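# Torque the battery terminal bolt to spec, no overtightening

## Task

Turn the bolt on the battery terminal until it reaches the torque given in the reference image called manual, without going over that value, and finish with the battery still upright.

## Robot and tools

Robot: two arms, left_arm and right_arm, each ending in a five-fingered hand. The right arm has a right hand and the left arm a mirrored left hand. Base positions in the scene frame are left_arm (-0.055, +0.422, 0) m and right_arm (+0.029, -0.408, 0) m, with the right base yawed slightly (quat_wxyz +1.000, 0, 0, +0.011).

Frames: the scene frame has its origin at table-top height, halfway between the nominal bases. +z is up, +x points out over the table and the left arm sits on +y. Arm poses, velocities, Hand target values and offsets all use each arm's own base frame. Fixed cameras and the table use the scene frame. The controlled point is the hand point, 0.05 m in front of the palm and 0.15 m from the wrist flange. Its +z runs along the straight fingers and +y points out of the palm. On the right hand +x points away from the thumb. On the left hand +x points toward the thumb. The fingertips extend 0.06 to 0.07 m past the point. A bracket on the little-finger side of the wrist can collide with things. Each commanded orientation is clipped to within 32 degrees of the measured one.

execute_actions(actions, cameras): actions is a list of actions. Each action is a list of up to 15 rows, and each row is one 1/30 s step. If an action has fewer rows, its last row is repeated to fill 15. Every row has 28 numbers in [-1, 1], in this order:
- left arm: dx, dy, dz, rx, ry, rz
- left hand: little, ring, middle, index, thumb_bend, thumb_turn, force_limit, speed
- right arm: the same six pose numbers
- right hand: the same eight numbers
The pose numbers are offsets, not poses. They count from that arm's Hand target as it stood when the action began, along the arm's base axes. 1.0 equals 0.6 m or 180 degrees, and rx, ry, rz form a single rotation vector. Every row in an action counts from that same starting point. The next action starts again from the updated Hand target, so sending the same offset twice moves the arm twice. Six zeros re-command the current Hand target.

The finger numbers are absolute targets: -1 is open or straight, +1 is closed. For thumb_turn, -1 places the thumb beside the palm and +1 places it opposite the fingers. force_limit runs from about 0 N at -1 to 10 N at +1 (15 N for the two thumb motors). speed rises from nearly 0 at -1 to full at +0.48 and stays full above that. If you want a hand to stay as it is, send the eight numbers you last sent it; do not send its readings.

cameras is a list of names, ["all"] or []. Images come back by default only when actions is empty.

move(target, speed, blend, stop_force, zero, blocking, cameras): target is either one 28-number row or a list of up to 15 such rows. Every row is an offset from the same starting Hand targets. The path runs straight and does not avoid obstacles.
- speed: m/s, from 0.002 to 3.6, default 0.25. Turn rate is capped at twice this value in rad/s.
- blend: corner rounding in metres. 0 means stop at each point.
- stop_force: 3 to 120 N. It ends an arm's path when the push against its motion reaches that level, after which the arm backs off slightly. It is unreliable while the hand is turning.
- zero: defaults to true and re-zeroes the force reference first.
- blocking=false: returns early. It cannot be combined with stop_force.
The result ends with a move: line giving the outcome (done, off_target, moving, held or fault) and any limits that applied (paced = the sent pose was clipped; held = steps were withheld).

Other tools:
- wait(seconds 0 to 10): the arms keep their last commands.
- stop: brakes a running move.
- zoom_image(camera, region [x0, y0, x1, y1] in pixels, at most 504 by 504): enlarges part of the latest image.
- show_instructions: shows the reference images, including manual.
- zero_wrist_force(arm): sets the wrist sensor's current reading as zero.
- finished_scene(scene 1): ends the scene.
Camera names are cam_head_left, cam_head_right, cam_high, cam_low, cam_left_wrist and cam_right_wrist, all 672x504.

Result lines:
- end_effector_position (m) and end_effector_quat_wxyz, in base frame.
- Hand target: the base for your next offsets.
- Joint positions (rad) and Joint torques, where positive means toward a larger angle.
- Wrist force and Wrist torque, along the hand point's own axes, plus the peak reading since the last shown.
- hand_measured, hand_stopped_by (moving, target, force, stalled, fault) and hand_load_n, each six values in motor order.
- hand_force_limit and hand_speed.
- Motor temperatures and a MOTOR HOT warning.

For this job: read the torque spec from the manual image. Turn the bolt with a wrist rotation (rz about the hand axis, or the wrist 3 joint) in small steps. Check Wrist torque after each step and stop when it reaches the spec. Zero the sensor before you engage the bolt.

Faults and hazards:
- Each wrist joint tolerates 25.2 N m of contact torque; the shoulder and elbow tolerate 135 N m.
- A net outside force of about 150 N (give or take 25) stops the arm for 10 s.
- The arms are stiff, so aiming even slightly past a firm contact can fault them. Approach slowly.
- Avoid bringing the two arms or hands into contact.
- Do not route paths close to an arm's own base.
- Do not knock the battery over, and do not let anything drop from the table.
- Avoid high fingertip loads.
- Motors that reach 85 °C lock their arm.

Each tool is called after ">>>" by a JSON object that holds its "fn" and its "kwargs", one argument or row to a line.

Reference images:

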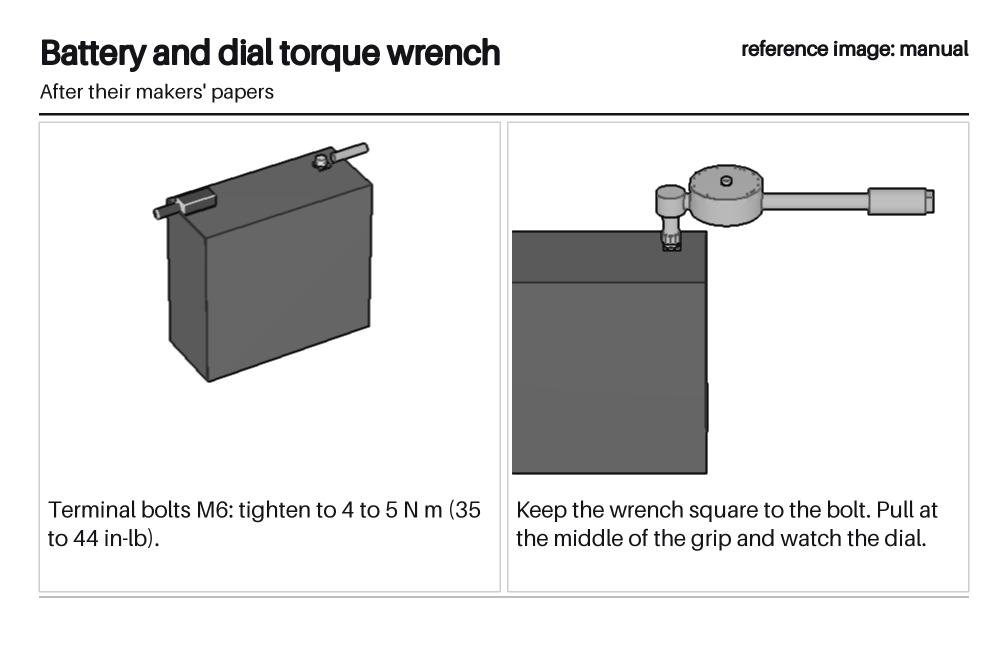

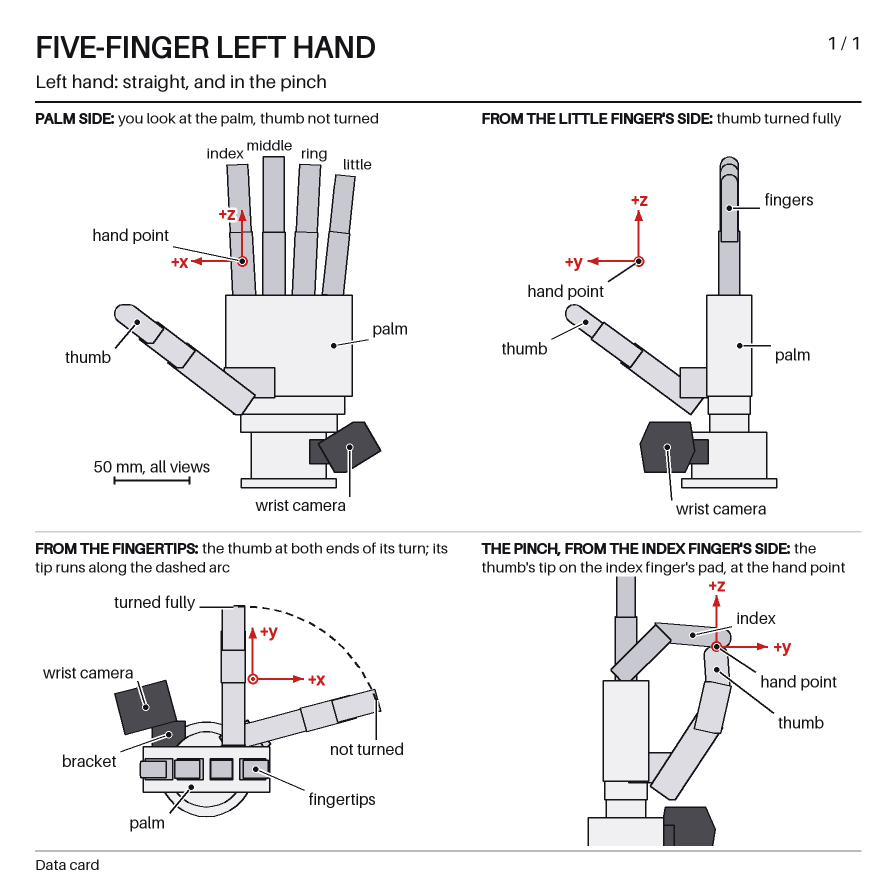

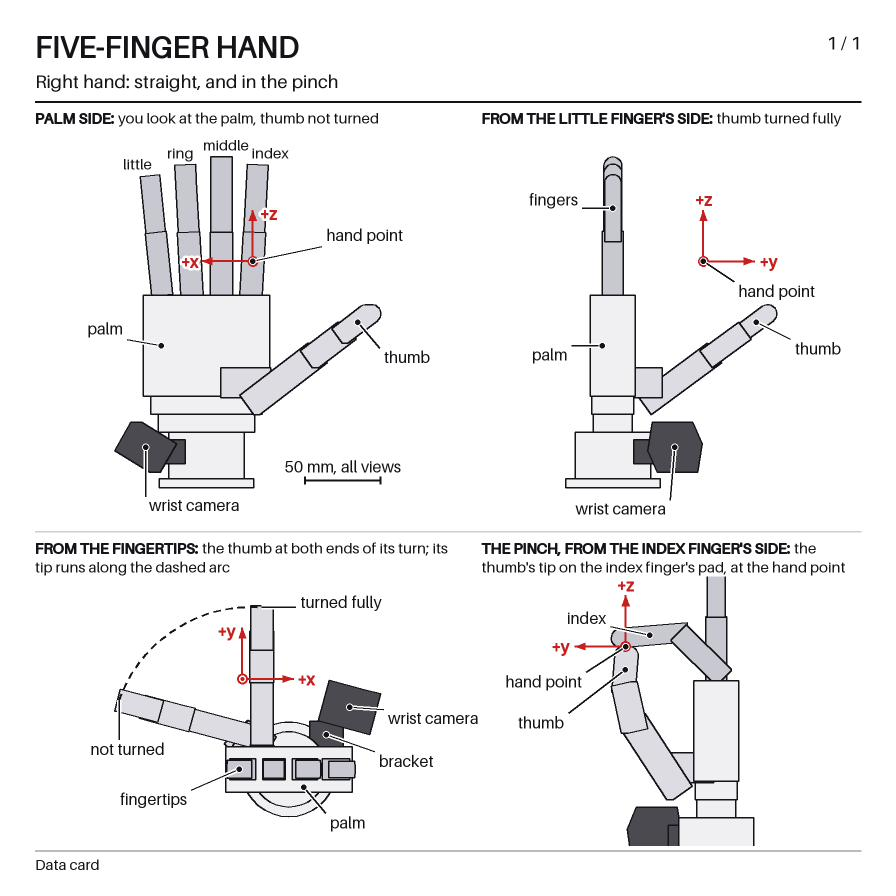

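## Session

>>> {"fn": "execute_actions", "kwargs": {
  "actions": []
}}

Scene clock: 0.00 s.
left_arm: end_effector_position=(+0.4190, +0.0927, +0.1554) hand_measured=(-1.000, -1.000, -1.000, -1.000, -1.000, -1.000) hand_load_n=(+0.0, +0.0, +0.0, +0.0, +0.0, +0.0) hand_stopped_by=(target, target, target, target, target, target) hand_force_limit=0.00 hand_speed=-0.80 end_effector_quat_wxyz=(+0.120, +0.030, +0.990, -0.066) | right_arm: end_effector_position=(+0.0540, +0.2345, +0.1676) hand_measured=(-1.000, -1.000, -1.000, -1.000, -1.000, -1.000) hand_load_n=(+0.0, +0.0, +0.0, +0.0, +0.0, +0.0) hand_stopped_by=(target, target, target, target, target, target) hand_force_limit=0.00 hand_speed=-0.80 end_effector_quat_wxyz=(+0.117, +0.841, -0.410, +0.333)
Joint positions: left_arm=[3.659 -1.819 -1.714 2.101 -1.333 -1.009] | right_arm=[1.21 -1.288 1.897 1.312 2.214 -2.478]
Joint velocities: within noise
Joint torques (N m): no reading
Motor temperatures (°C): left_arm=[30 33 32 33 47 43] | right_arm=[37 36 37 40 35 46]
Wrist force (N): no reading
Wrist torque (N m): no reading
Wrist force, peak (N): no reading
Hand target: left_arm +0.4190, +0.0927, +0.1554; +0.120, +0.030, +0.990, -0.066 | right_arm +0.0540, +0.2345, +0.1676; +0.117, +0.841, -0.410, +0.333

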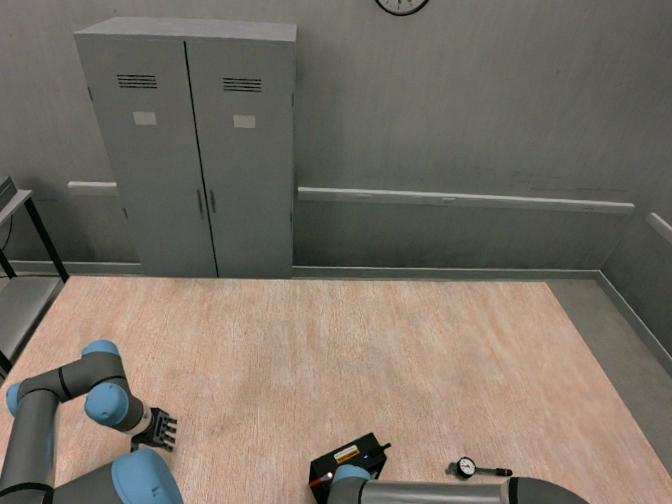

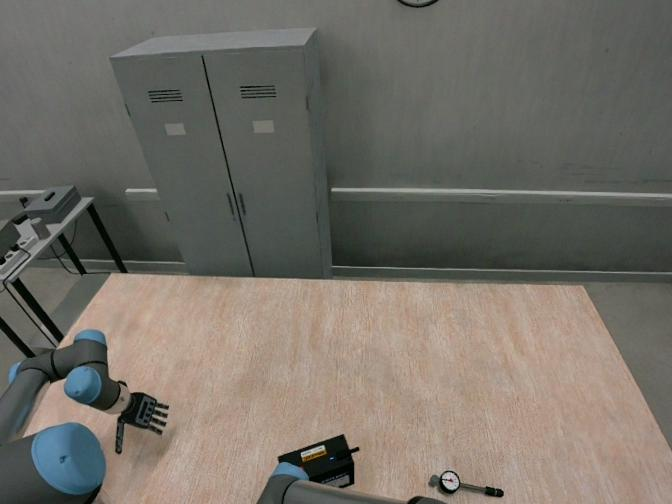

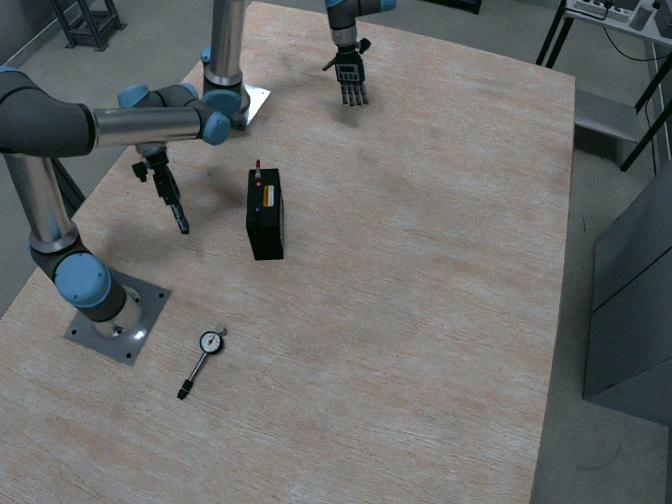

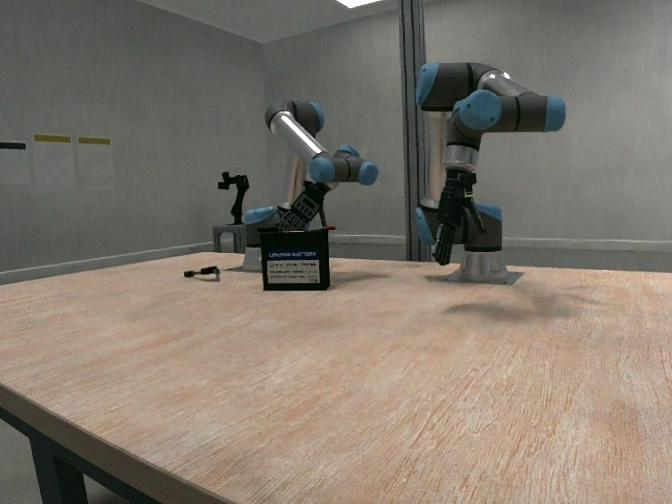

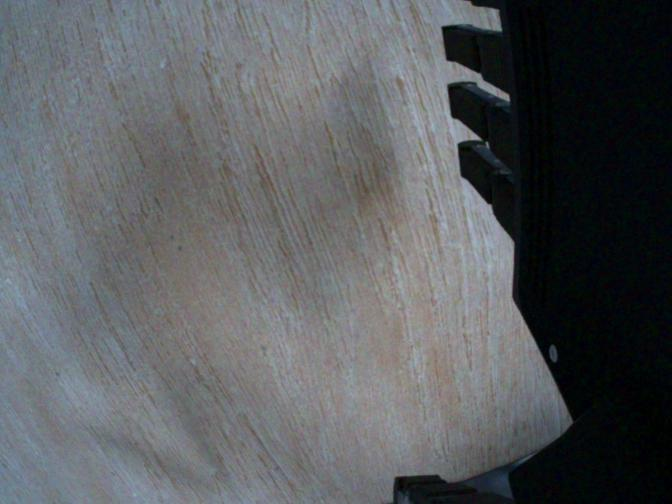

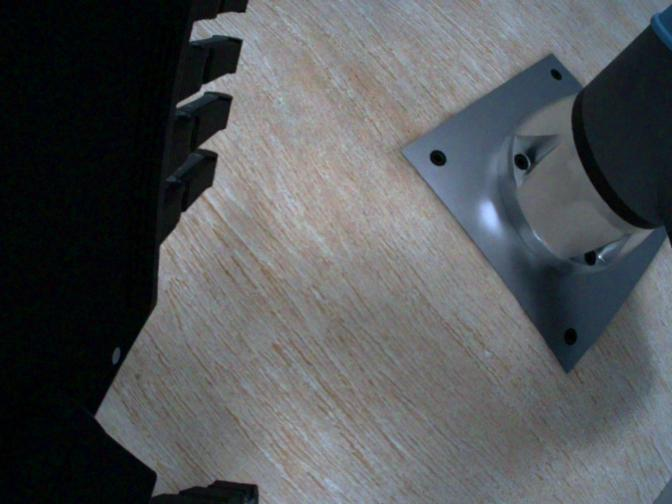

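>>> {"fn": "zoom_image", "kwargs": {
  "camera": "cam_high",
  "region": [150, 120, 350, 270]
}}

>>> {"fn": "zoom_image", "kwargs": {
  "camera": "cam_high",
  "region": [130, 290, 290, 410]
}}

>>> {"fn": "zoom_image", "kwargs": {
  "camera": "cam_head_left",
  "region": [280, 414, 400, 504]
}}

>>> {"fn": "zoom_image", "kwargs": {
  "camera": "cam_head_left",
  "region": [400, 414, 560, 504]
}}

>>> {"fn": "zoom_image", "kwargs": {
  "camera": "cam_low",
  "region": [170, 190, 370, 310]
}}

>>> {"fn": "zoom_image", "kwargs": {
  "camera": "cam_head_right",
  "region": [260, 414, 380, 504]
}}

Scaled by 2.520.

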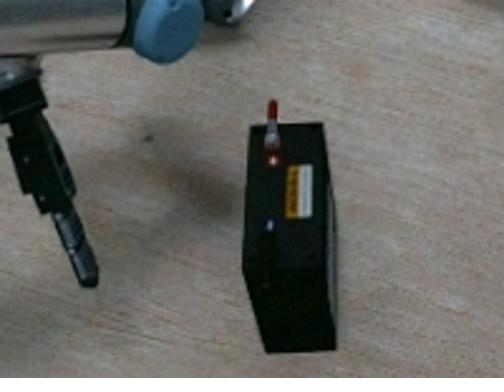

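Scaled by 3.150.

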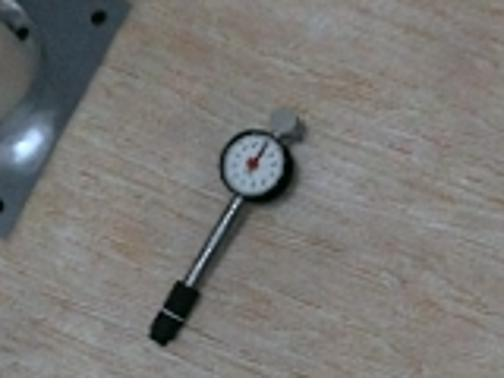

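Scaled by 4.200.

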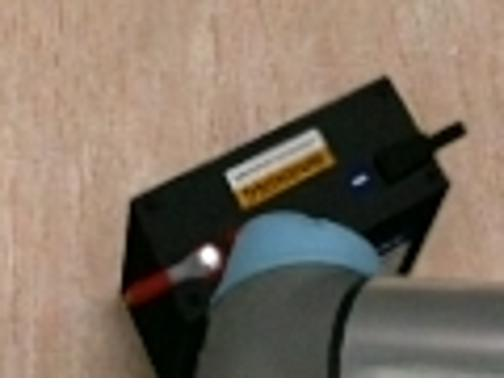

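Scaled by 3.150.

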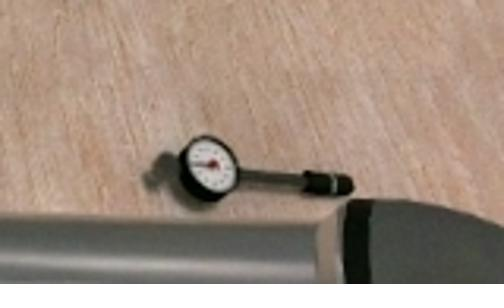

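Scaled by 2.520.

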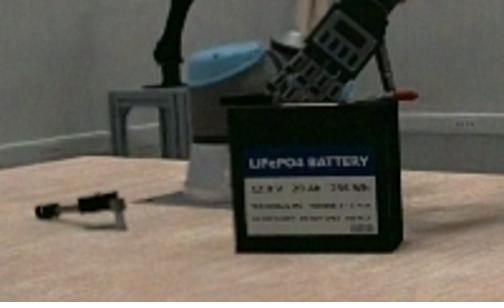

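Scaled by 4.200.

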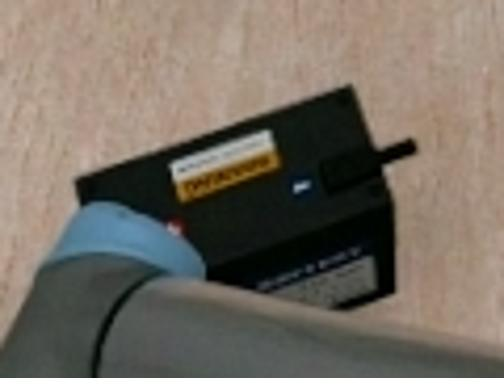

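>>> {"fn": "move", "kwargs": {
  "target": [0,0,0,0,0,0,-1,-1,-1,-1,-1,-1,0,-0.8, 0,0,0.4,0.1633,0.1613,0,-1,-1,-1,-1,-1,-1,0,-0.8],
  "cameras": ["all"]
}}

Scene clock: 174.30 s.
left_arm: end_effector_position=(+0.4190, +0.0927, +0.1554) hand_measured=(-1.000, -1.000, -1.000, -1.000, -1.000, -1.000) hand_load_n=(+0.0, +0.0, +0.0, +0.0, +0.0, +0.0) hand_stopped_by=(target, target, target, target, target, target) hand_force_limit=0.00 hand_speed=-0.80 end_effector_quat_wxyz=(+0.120, +0.030, +0.990, -0.066) | right_arm: end_effector_position=(+0.0540, +0.2345, +0.4075) hand_measured=(-1.000, -1.000, -1.000, -1.000, -1.000, -1.000) hand_load_n=(+0.0, +0.0, +0.0, +0.0, +0.0, +0.0) hand_stopped_by=(target, target, target, target, target, target) hand_force_limit=0.00 hand_speed=-0.80 end_effector_quat_wxyz=(+0.000, +0.899, -0.438, +0.000)
Joint positions: left_arm=[3.659 -1.819 -1.714 2.101 -1.333 -1.009] | right_arm=[0.611 -1.678 1.491 1.757 1.57 -3.194]
Joint torques (N m): left_arm=[-0.15 25.52 17.46 -1.97 0.14 -0.18] | right_arm=[-6.8 -1.28 -20.29 3.65 -1.18 -0.89]
Wrist force (N): left_arm=[-0.2 0.0 -0.2] | right_arm=[-1.2 0.2 -0.5]
Wrist torque (N m): left_arm=[0.01 0.03 -0.01] | right_arm=[0.02 0.05 -0.14]
Wrist force, peak (N): left_arm=[0.2 -0.1 -0.6] | right_arm=[-1.1 0.1 -1.5]
Hand target: left_arm +0.4190, +0.0927, +0.1554; +0.120, +0.030, +0.990, -0.066 | right_arm +0.0540, +0.2345, +0.4076; +0.000, +0.899, -0.438, +0.000
Off the commanded pose: left_arm 0.000 m, 0 deg | right_arm 0.000 m, 0 deg.
move: done

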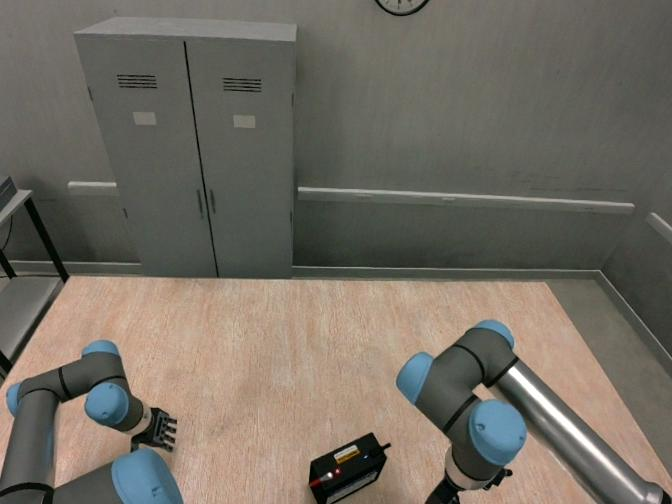

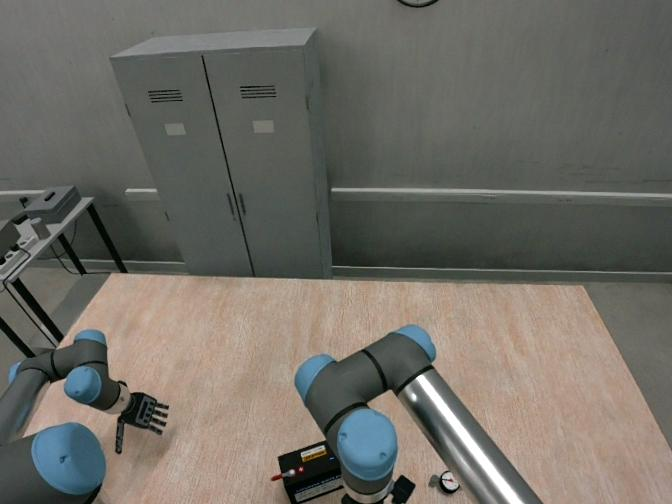

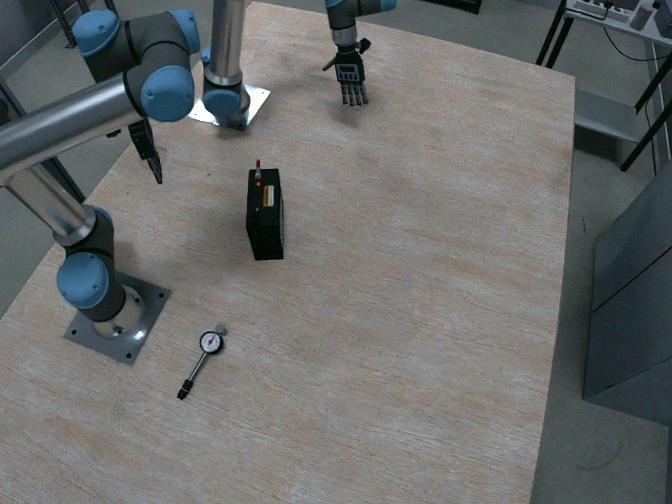

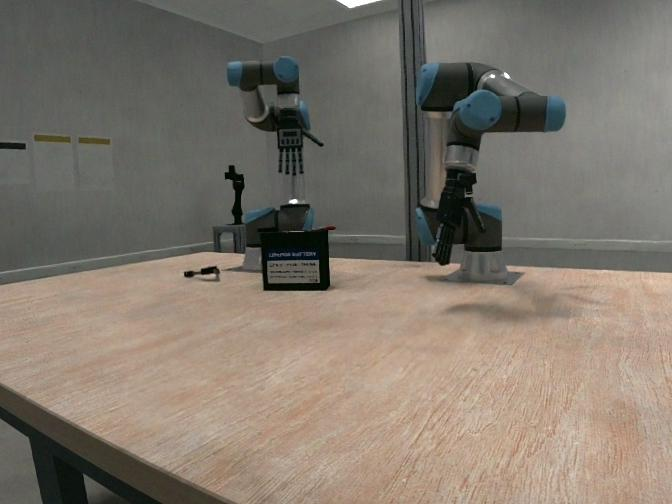

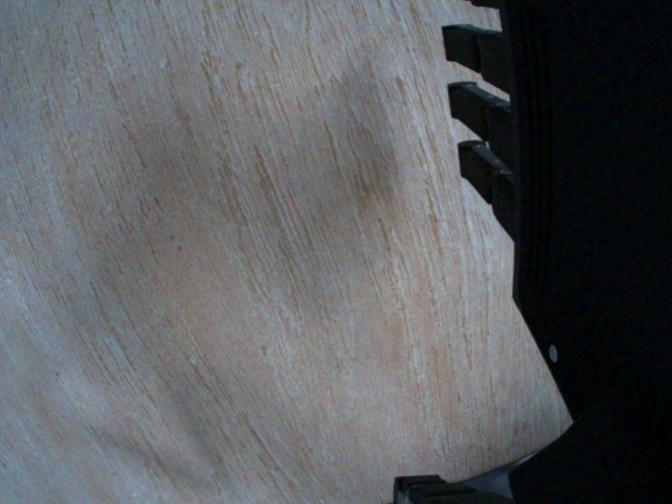

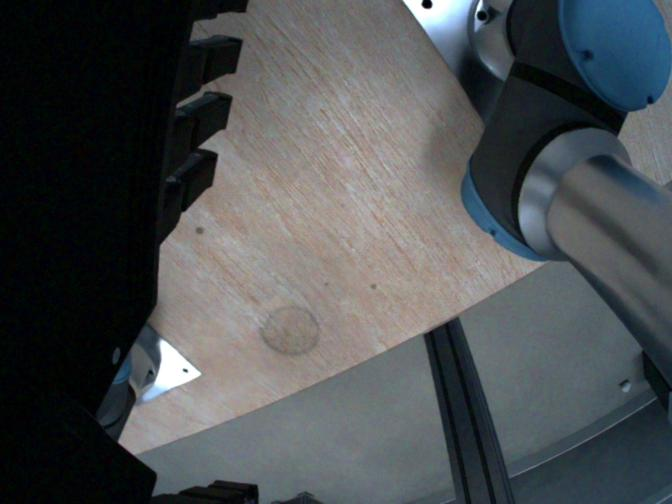

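>>> {"fn": "move", "kwargs": {
  "target": [0,0,0,0,0,0,-1,-1,-1,-1,-1,-1,0,-0.8, 0.243,0.0258,0.05,0,0,-0.711,-1,-1,-1,-1,-1,-1,0,-0.8],
  "cameras": ["cam_head_left","cam_head_right","cam_high","cam_right_wrist"]
}}

Scene clock: 195.77 s.
left_arm: end_effector_position=(+0.4190, +0.0927, +0.1554) hand_measured=(-1.000, -1.000, -1.000, -1.000, -1.000, -1.000) hand_load_n=(+0.0, +0.0, +0.0, +0.0, +0.0, +0.0) hand_stopped_by=(target, target, target, target, target, target) hand_force_limit=0.00 hand_speed=-0.80 end_effector_quat_wxyz=(+0.120, +0.030, +0.990, -0.066) | right_arm: end_effector_position=(+0.1998, +0.2500, +0.4375) hand_measured=(-1.000, -1.000, -1.000, -1.000, -1.000, -1.000) hand_load_n=(+0.0, +0.0, +0.0, +0.0, +0.0, +0.0) hand_stopped_by=(target, target, target, target, target, target) hand_force_limit=0.00 hand_speed=-0.80 end_effector_quat_wxyz=(+0.000, +0.000, +1.000, +0.000)
Joint positions: left_arm=[3.659 -1.819 -1.714 2.101 -1.333 -1.009] | right_arm=[0.292 -1.717 1.446 1.841 1.572 -1.28]
Joint torques (N m): left_arm=[-1.96 25.28 17.13 -2.02 0.15 0] | right_arm=[-8.49 -23.05 -9.51 2.23 -0.81 0.87]
Wrist force (N): left_arm=[0.0 0.0 0.1] | right_arm=[-1.4 0.2 -0.3]
Wrist torque (N m): left_arm=[-0.01 0.00 0.00] | right_arm=[0.00 0.04 0.03]
Wrist force, peak (N): left_arm=[0.1 0.1 -0.5] | right_arm=[-1.8 0.4 0.0]
Hand target: left_arm +0.4190, +0.0927, +0.1554; +0.120, +0.030, +0.990, -0.066 | right_arm +0.1998, +0.2500, +0.4376; +0.000, +0.000, +1.000, +0.000
Off the commanded pose: left_arm 0.000 m, 0 deg | right_arm 0.000 m, 0 deg.
move: done
Images, in order (width x height): cam_head_left 672x504, cam_head_right 672x504, cam_high 672x504, cam_right_wrist 672x504.

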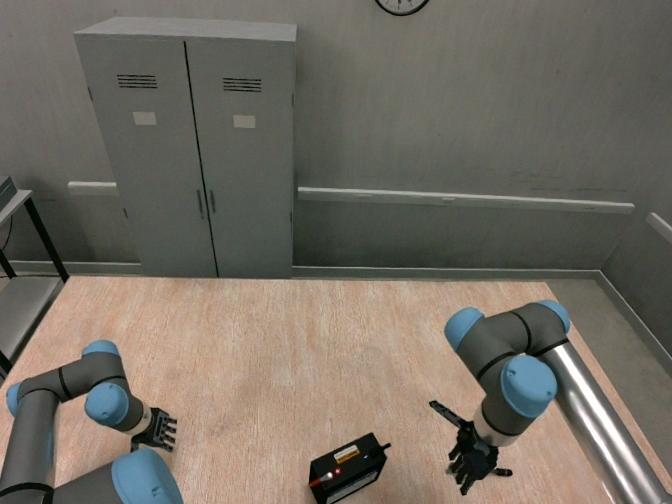

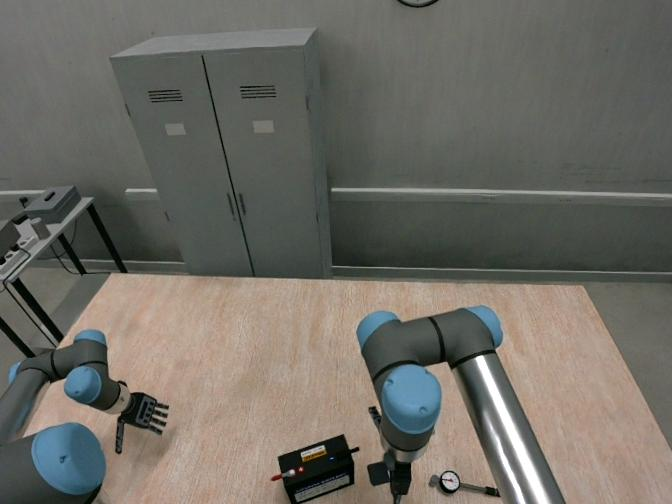

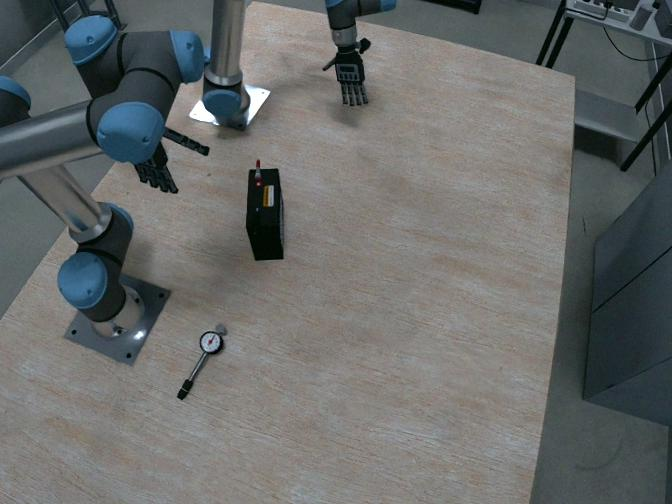

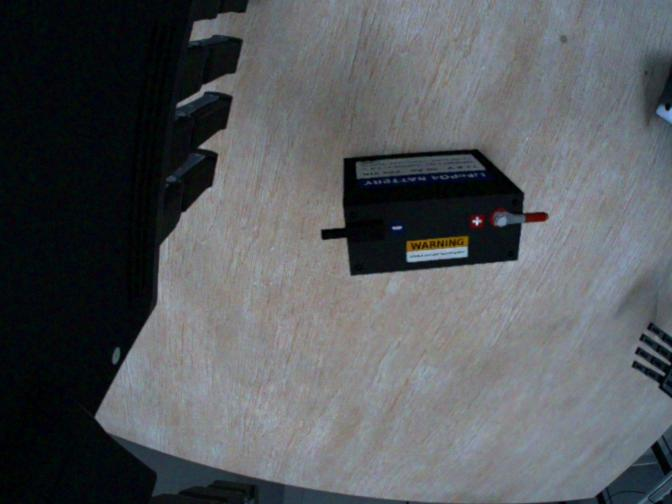

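>>> {"fn": "zoom_image", "kwargs": {
  "camera": "cam_right_wrist",
  "region": [310, 130, 570, 300]
}}

>>> {"fn": "zoom_image", "kwargs": {
  "camera": "cam_head_right",
  "region": [260, 420, 520, 504]
}}

>>> {"fn": "zoom_image", "kwargs": {
  "camera": "cam_head_left",
  "region": [290, 410, 530, 504]
}}

>>> {"fn": "zoom_image", "kwargs": {
  "camera": "cam_high",
  "region": [120, 130, 320, 280]
}}

Scaled by 1.938 from the camera's 672x504 image, which has a finer 960x720 frame.

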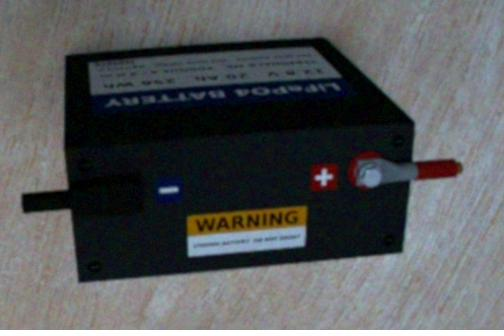

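Scaled by 1.938.

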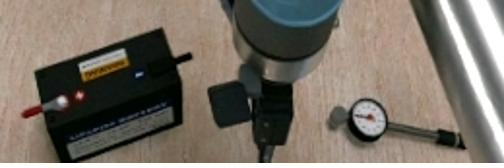

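Scaled by 2.100.

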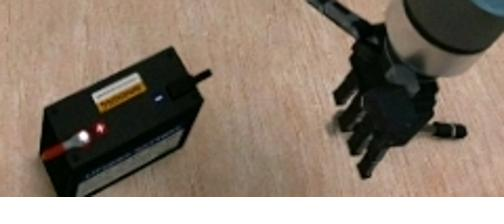

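Scaled by 2.520.

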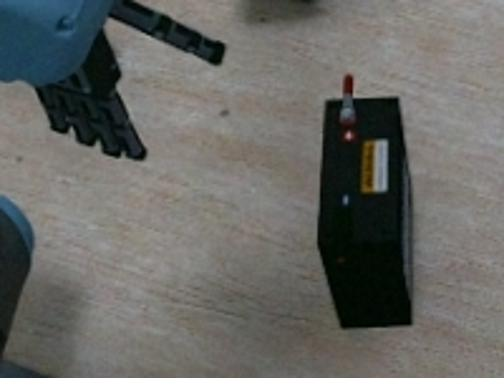

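>>> {"fn": "move", "kwargs": {
  "target": [0,0,0,0,0,0,-1,-1,-1,-1,-1,-1,0,-0.8, 0.167,-0.167,-0.1,0,0,-0.5,-1,-1,-1,-1,-1,-1,0,-0.8],
  "cameras": ["cam_head_right","cam_right_wrist"]
}}

Scene clock: 284.50 s.
left_arm: end_effector_position=(+0.4190, +0.0927, +0.1554) hand_measured=(-1.000, -1.000, -1.000, -1.000, -1.000, -1.000) hand_load_n=(+0.0, +0.0, +0.0, +0.0, +0.0, +0.0) hand_stopped_by=(target, target, target, target, target, target) hand_force_limit=0.00 hand_speed=-0.80 end_effector_quat_wxyz=(+0.120, +0.030, +0.990, -0.066) | right_arm: end_effector_position=(+0.3001, +0.1498, +0.3776) hand_measured=(-1.000, -1.000, -1.000, -1.000, -1.000, -1.000) hand_load_n=(+0.0, +0.0, +0.0, +0.0, -0.5, +0.0) hand_stopped_by=(target, target, target, target, target, target) hand_force_limit=0.00 hand_speed=-0.80 end_effector_quat_wxyz=(+0.000, +0.707, +0.707, +0.000)
Joint positions: left_arm=[3.659 -1.819 -1.714 2.101 -1.333 -1.009] | right_arm=[0.186 -1.621 1.516 1.676 1.571 0.185]
Joint torques (N m): left_arm=[-0.31 25.56 17.22 -2.03 0.33 -0.1] | right_arm=[8.9 -29.35 -10.52 3.68 1.32 0.49]
Wrist force (N): left_arm=[-0.1 0.0 -0.2] | right_arm=[-1.5 -0.1 -0.1]
Wrist torque (N m): left_arm=[0.01 0.01 0.00] | right_arm=[-0.03 0.06 0.01]
Wrist force, peak (N): left_arm=[-0.4 0.2 -0.3] | right_arm=[-2.0 0.1 -0.3]
Hand target: left_arm +0.4190, +0.0927, +0.1554; +0.120, +0.030, +0.990, -0.066 | right_arm +0.3000, +0.1498, +0.3776; +0.000, +0.707, +0.707, +0.000
Off the commanded pose: left_arm 0.000 m, 0 deg | right_arm 0.000 m, 0 deg.
move: done
Images, in order (width x height): cam_head_right 672x504, cam_right_wrist 672x504.

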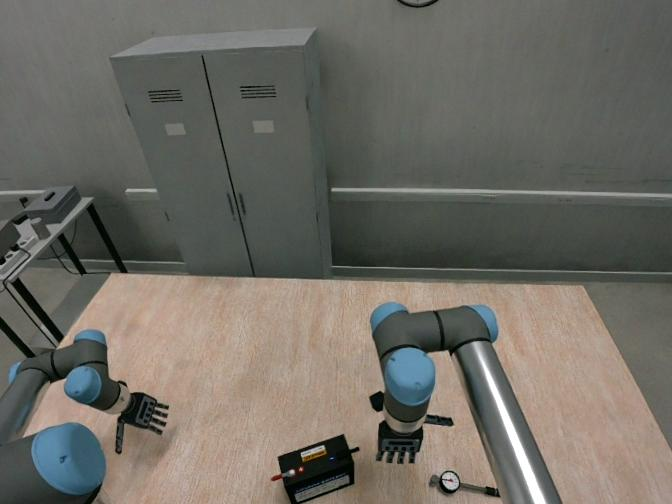

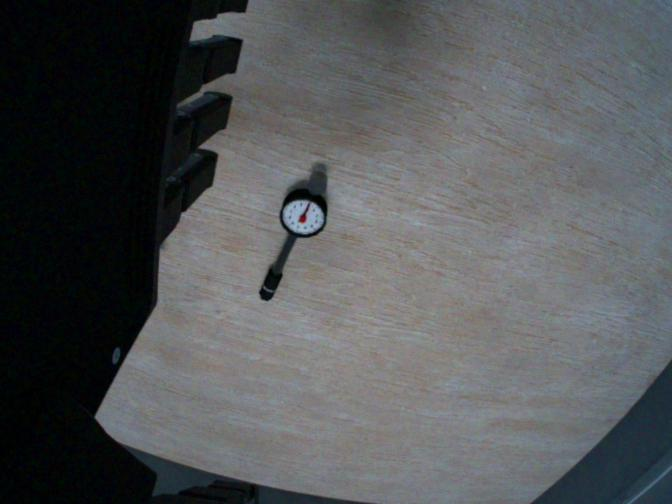

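>>> {"fn": "zoom_image", "kwargs": {
  "camera": "cam_right_wrist",
  "region": [240, 150, 350, 310]
}}

Scaled by 3.150 from the camera's 672x504 image, which has a finer 960x720 frame.

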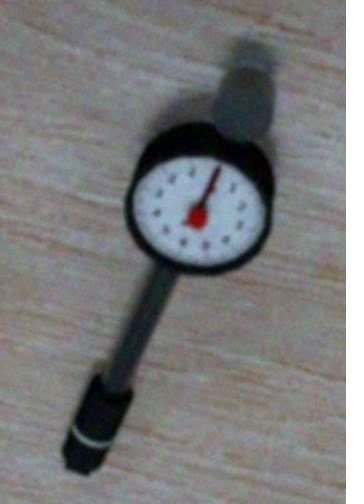

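>>> {"fn": "move", "kwargs": {
  "target": [0,0,0,0,0,0,-1,-1,-1,-1,-1,-1,0,-0.8, 0,-0.05,-0.28,0,0,0,-1,-1,-1,-1,-1,-1,0,-0.8],
  "cameras": ["cam_low","cam_right_wrist"]
}}

>>> {"fn": "zoom_image", "kwargs": {
  "camera": "cam_right_wrist",
  "region": [220, 100, 420, 400]
}}

>>> {"fn": "zoom_image", "kwargs": {
  "camera": "cam_low",
  "region": [170, 210, 340, 300]
}}

Scene clock: 303.60 s.
left_arm: end_effector_position=(+0.4190, +0.0927, +0.1554) hand_measured=(-1.000, -1.000, -1.000, -1.000, -1.000, -1.000) hand_load_n=(+0.0, +0.0, +0.0, +0.0, +0.0, +0.0) hand_stopped_by=(target, target, target, target, target, target) hand_force_limit=0.00 hand_speed=-0.80 end_effector_quat_wxyz=(+0.120, +0.030, +0.990, -0.066) | right_arm: end_effector_position=(+0.3000, +0.1198, +0.2096) hand_measured=(-1.000, -1.000, -1.000, -1.000, -1.000, -1.000) hand_load_n=(+0.0, +0.0, +0.0, +0.0, +0.0, +0.0) hand_stopped_by=(target, target, target, target, target, target) hand_force_limit=0.00 hand_speed=-0.80 end_effector_quat_wxyz=(+0.000, +0.707, +0.707, +0.000)
Joint positions: left_arm=[3.659 -1.819 -1.714 2.101 -1.333 -1.009] | right_arm=[0.071 -1.621 1.951 1.241 1.571 0.071]
Joint torques (N m): left_arm=[0.03 26.79 18.73 -2.06 0.28 0.11] | right_arm=[6.96 -28.57 -9.94 0.8 -0.04 0.99]
Wrist force (N): left_arm=[-0.1 0.1 -0.1] | right_arm=[-1.5 0.2 -0.3]
Wrist torque (N m): left_arm=[0.03 0.01 0.00] | right_arm=[0.00 0.08 -0.15]
Wrist force, peak (N): left_arm=[-0.2 -0.4 -0.4] | right_arm=[-2.0 0.1 1.2]
Hand target: left_arm +0.4190, +0.0927, +0.1554; +0.120, +0.030, +0.990, -0.066 | right_arm +0.3000, +0.1198, +0.2096; +0.000, +0.707, +0.707, +0.000
Off the commanded pose: left_arm 0.000 m, 0 deg | right_arm 0.000 m, 0 deg.
move: done
Images, in order (width x height): cam_low 672x504, cam_right_wrist 672x504.

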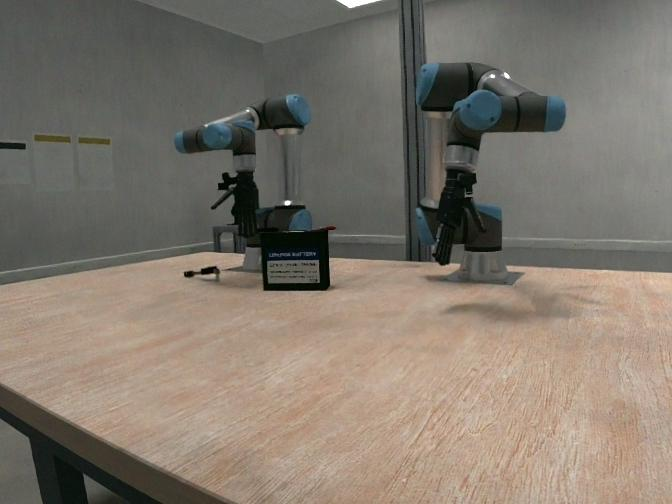

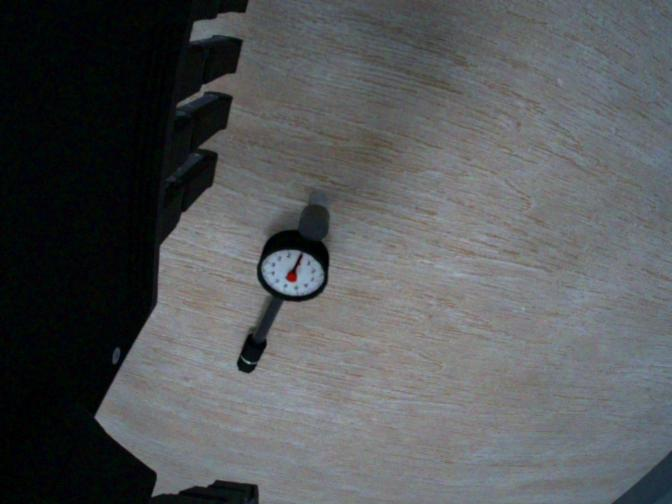

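Scaled by 1.680 from the camera's 672x504 image, which has a finer 960x720 frame.

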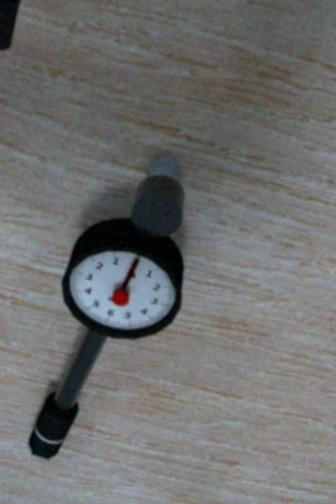

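Scaled by 2.965.

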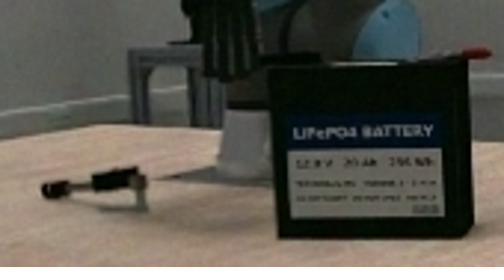

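>>> {"fn": "zoom_image", "kwargs": {
  "camera": "cam_right_wrist",
  "region": [230, 190, 340, 380]
}}

Scaled by 2.653 from the camera's 672x504 image, which has a finer 960x720 frame.

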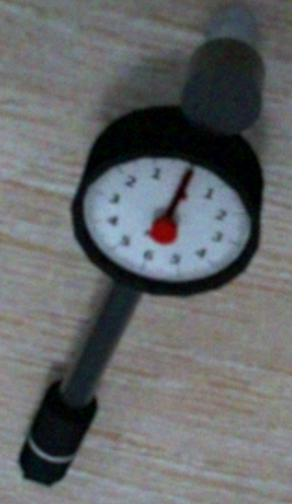

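>>> {"fn": "move", "kwargs": {
  "target": [
    [0,0,0,0,0,0,-1,-1,-1,-1,-1,-1,0,-0.8, 0,0,0.184,0,0,0,-1,-1,-1,-1,-1,-1,0,-0.8],
    [0,0,0,0,0,0,-1,-1,-1,-1,-1,-1,0,-0.8, -0.111,0.5,0.184,0,0,0.139,-1,-1,-1,-1,-1,-1,0,-0.8],
    [0,0,0,0,0,0,-1,-1,-1,-1,-1,-1,0,-0.8, -0.111,0.5,0.06,0,0,0.139,-1,-1,-1,-1,-1,-1,0,-0.8]
  ],
  "blend": [0.04,0.04,0],
  "cameras": ["cam_head_left","cam_head_right","cam_right_wrist"]
}}

Scene clock: 537.50 s.
left_arm: end_effector_position=(+0.4190, +0.0927, +0.1554) hand_measured=(-1.000, -1.000, -1.000, -1.000, -1.000, -1.000) hand_load_n=(+0.0, +0.0, -0.5, +0.0, +0.0, +0.0) hand_stopped_by=(target, target, target, target, target, target) hand_force_limit=0.00 hand_speed=-0.80 end_effector_quat_wxyz=(+0.120, +0.030, +0.990, -0.066) | right_arm: end_effector_position=(+0.2334, +0.4198, +0.2456) hand_measured=(-1.000, -1.000, -1.000, -1.000, -1.000, -1.000) hand_load_n=(+0.0, +0.0, +0.0, +0.0, +0.0, +0.0) hand_stopped_by=(target, target, target, target, target, target) hand_force_limit=0.00 hand_speed=-0.80 end_effector_quat_wxyz=(+0.000, +0.537, +0.844, +0.000)
Joint positions: left_arm=[3.659 -1.819 -1.714 2.101 -1.333 -1.009] | right_arm=[0.899 -1.218 1.386 1.404 1.571 0.461]
Joint torques (N m): left_arm=[-1.04 26.34 18.43 -2.29 0.21 0.06] | right_arm=[-8.96 -48.62 -10.86 1.12 -0.8 -1.69]
Wrist force (N): left_arm=[-0.1 0.2 -0.3] | right_arm=[-1.4 0.2 -0.3]
Wrist torque (N m): left_arm=[0.05 0.01 -0.01] | right_arm=[0.01 0.04 -0.10]
Wrist force, peak (N): left_arm=[-0.1 0.0 -0.6] | right_arm=[-2.3 -0.2 -1.2]
Hand target: left_arm +0.4190, +0.0927, +0.1554; +0.120, +0.030, +0.990, -0.066 | right_arm +0.2334, +0.4198, +0.2456; +0.000, +0.537, +0.844, +0.000
Off the commanded pose: left_arm 0.000 m, 0 deg | right_arm 0.000 m, 0 deg.
move: done; blend cut to 0.0372 m at target 2
Images, in order (width x height): cam_head_left 672x504, cam_head_right 672x504, cam_right_wrist 672x504.

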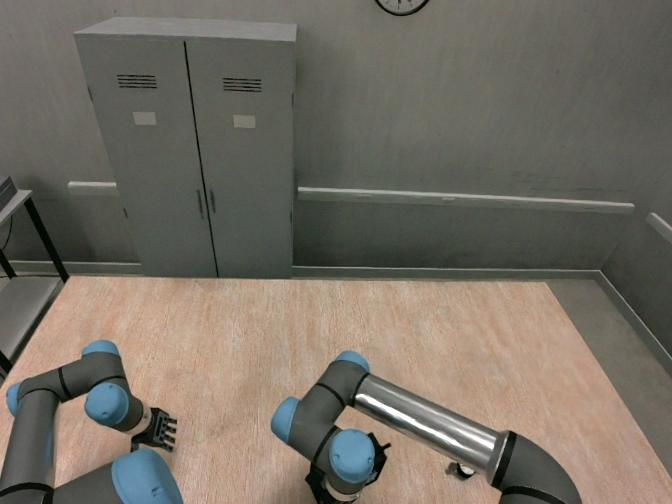

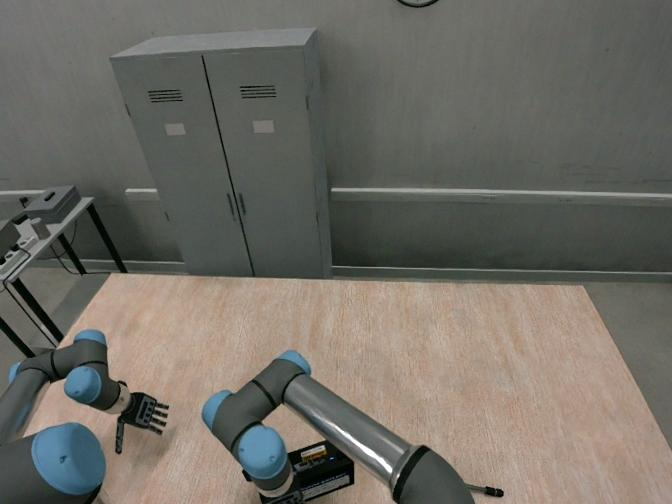

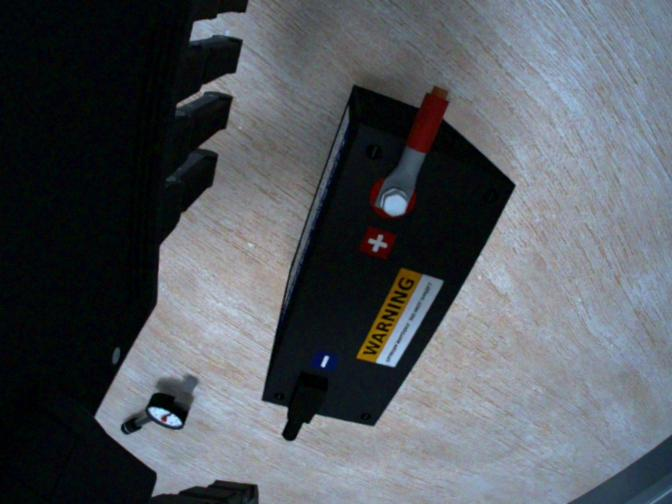

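>>> {"fn": "zoom_image", "kwargs": {
  "camera": "cam_right_wrist",
  "region": [350, 150, 450, 260]
}}

>>> {"fn": "zoom_image", "kwargs": {
  "camera": "cam_right_wrist",
  "region": [250, 70, 530, 450]
}}

>>> {"fn": "zoom_image", "kwargs": {
  "camera": "cam_right_wrist",
  "region": [110, 360, 230, 450]
}}

Scaled by 4.582 from the camera's 672x504 image, which has a finer 960x720 frame.

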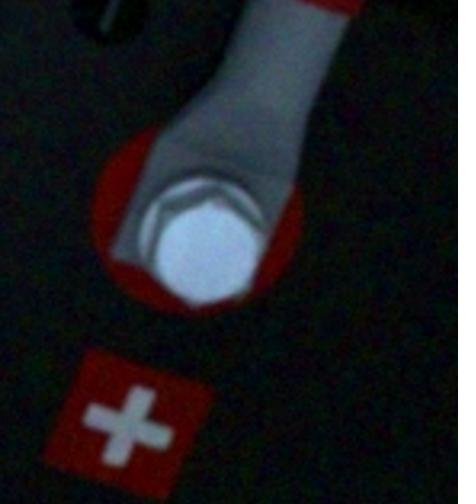

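Scaled by 1.326 from the camera's 672x504 image, which has a finer 960x720 frame.

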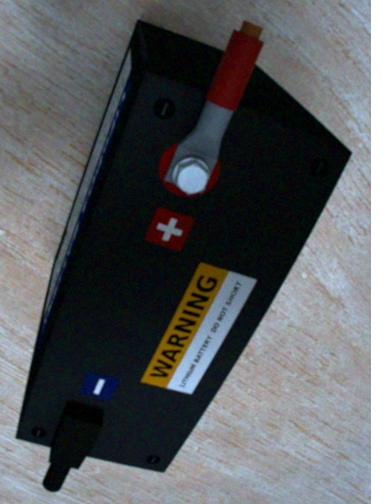

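Scaled by 4.200 from the camera's 672x504 image, which has a finer 960x720 frame.

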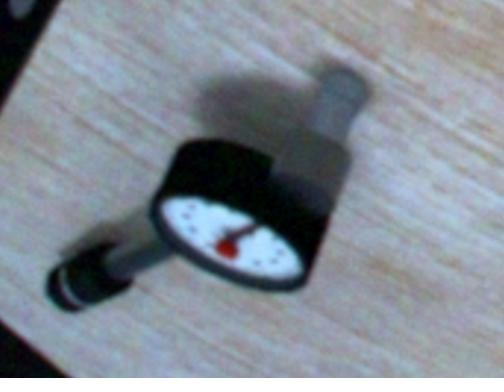

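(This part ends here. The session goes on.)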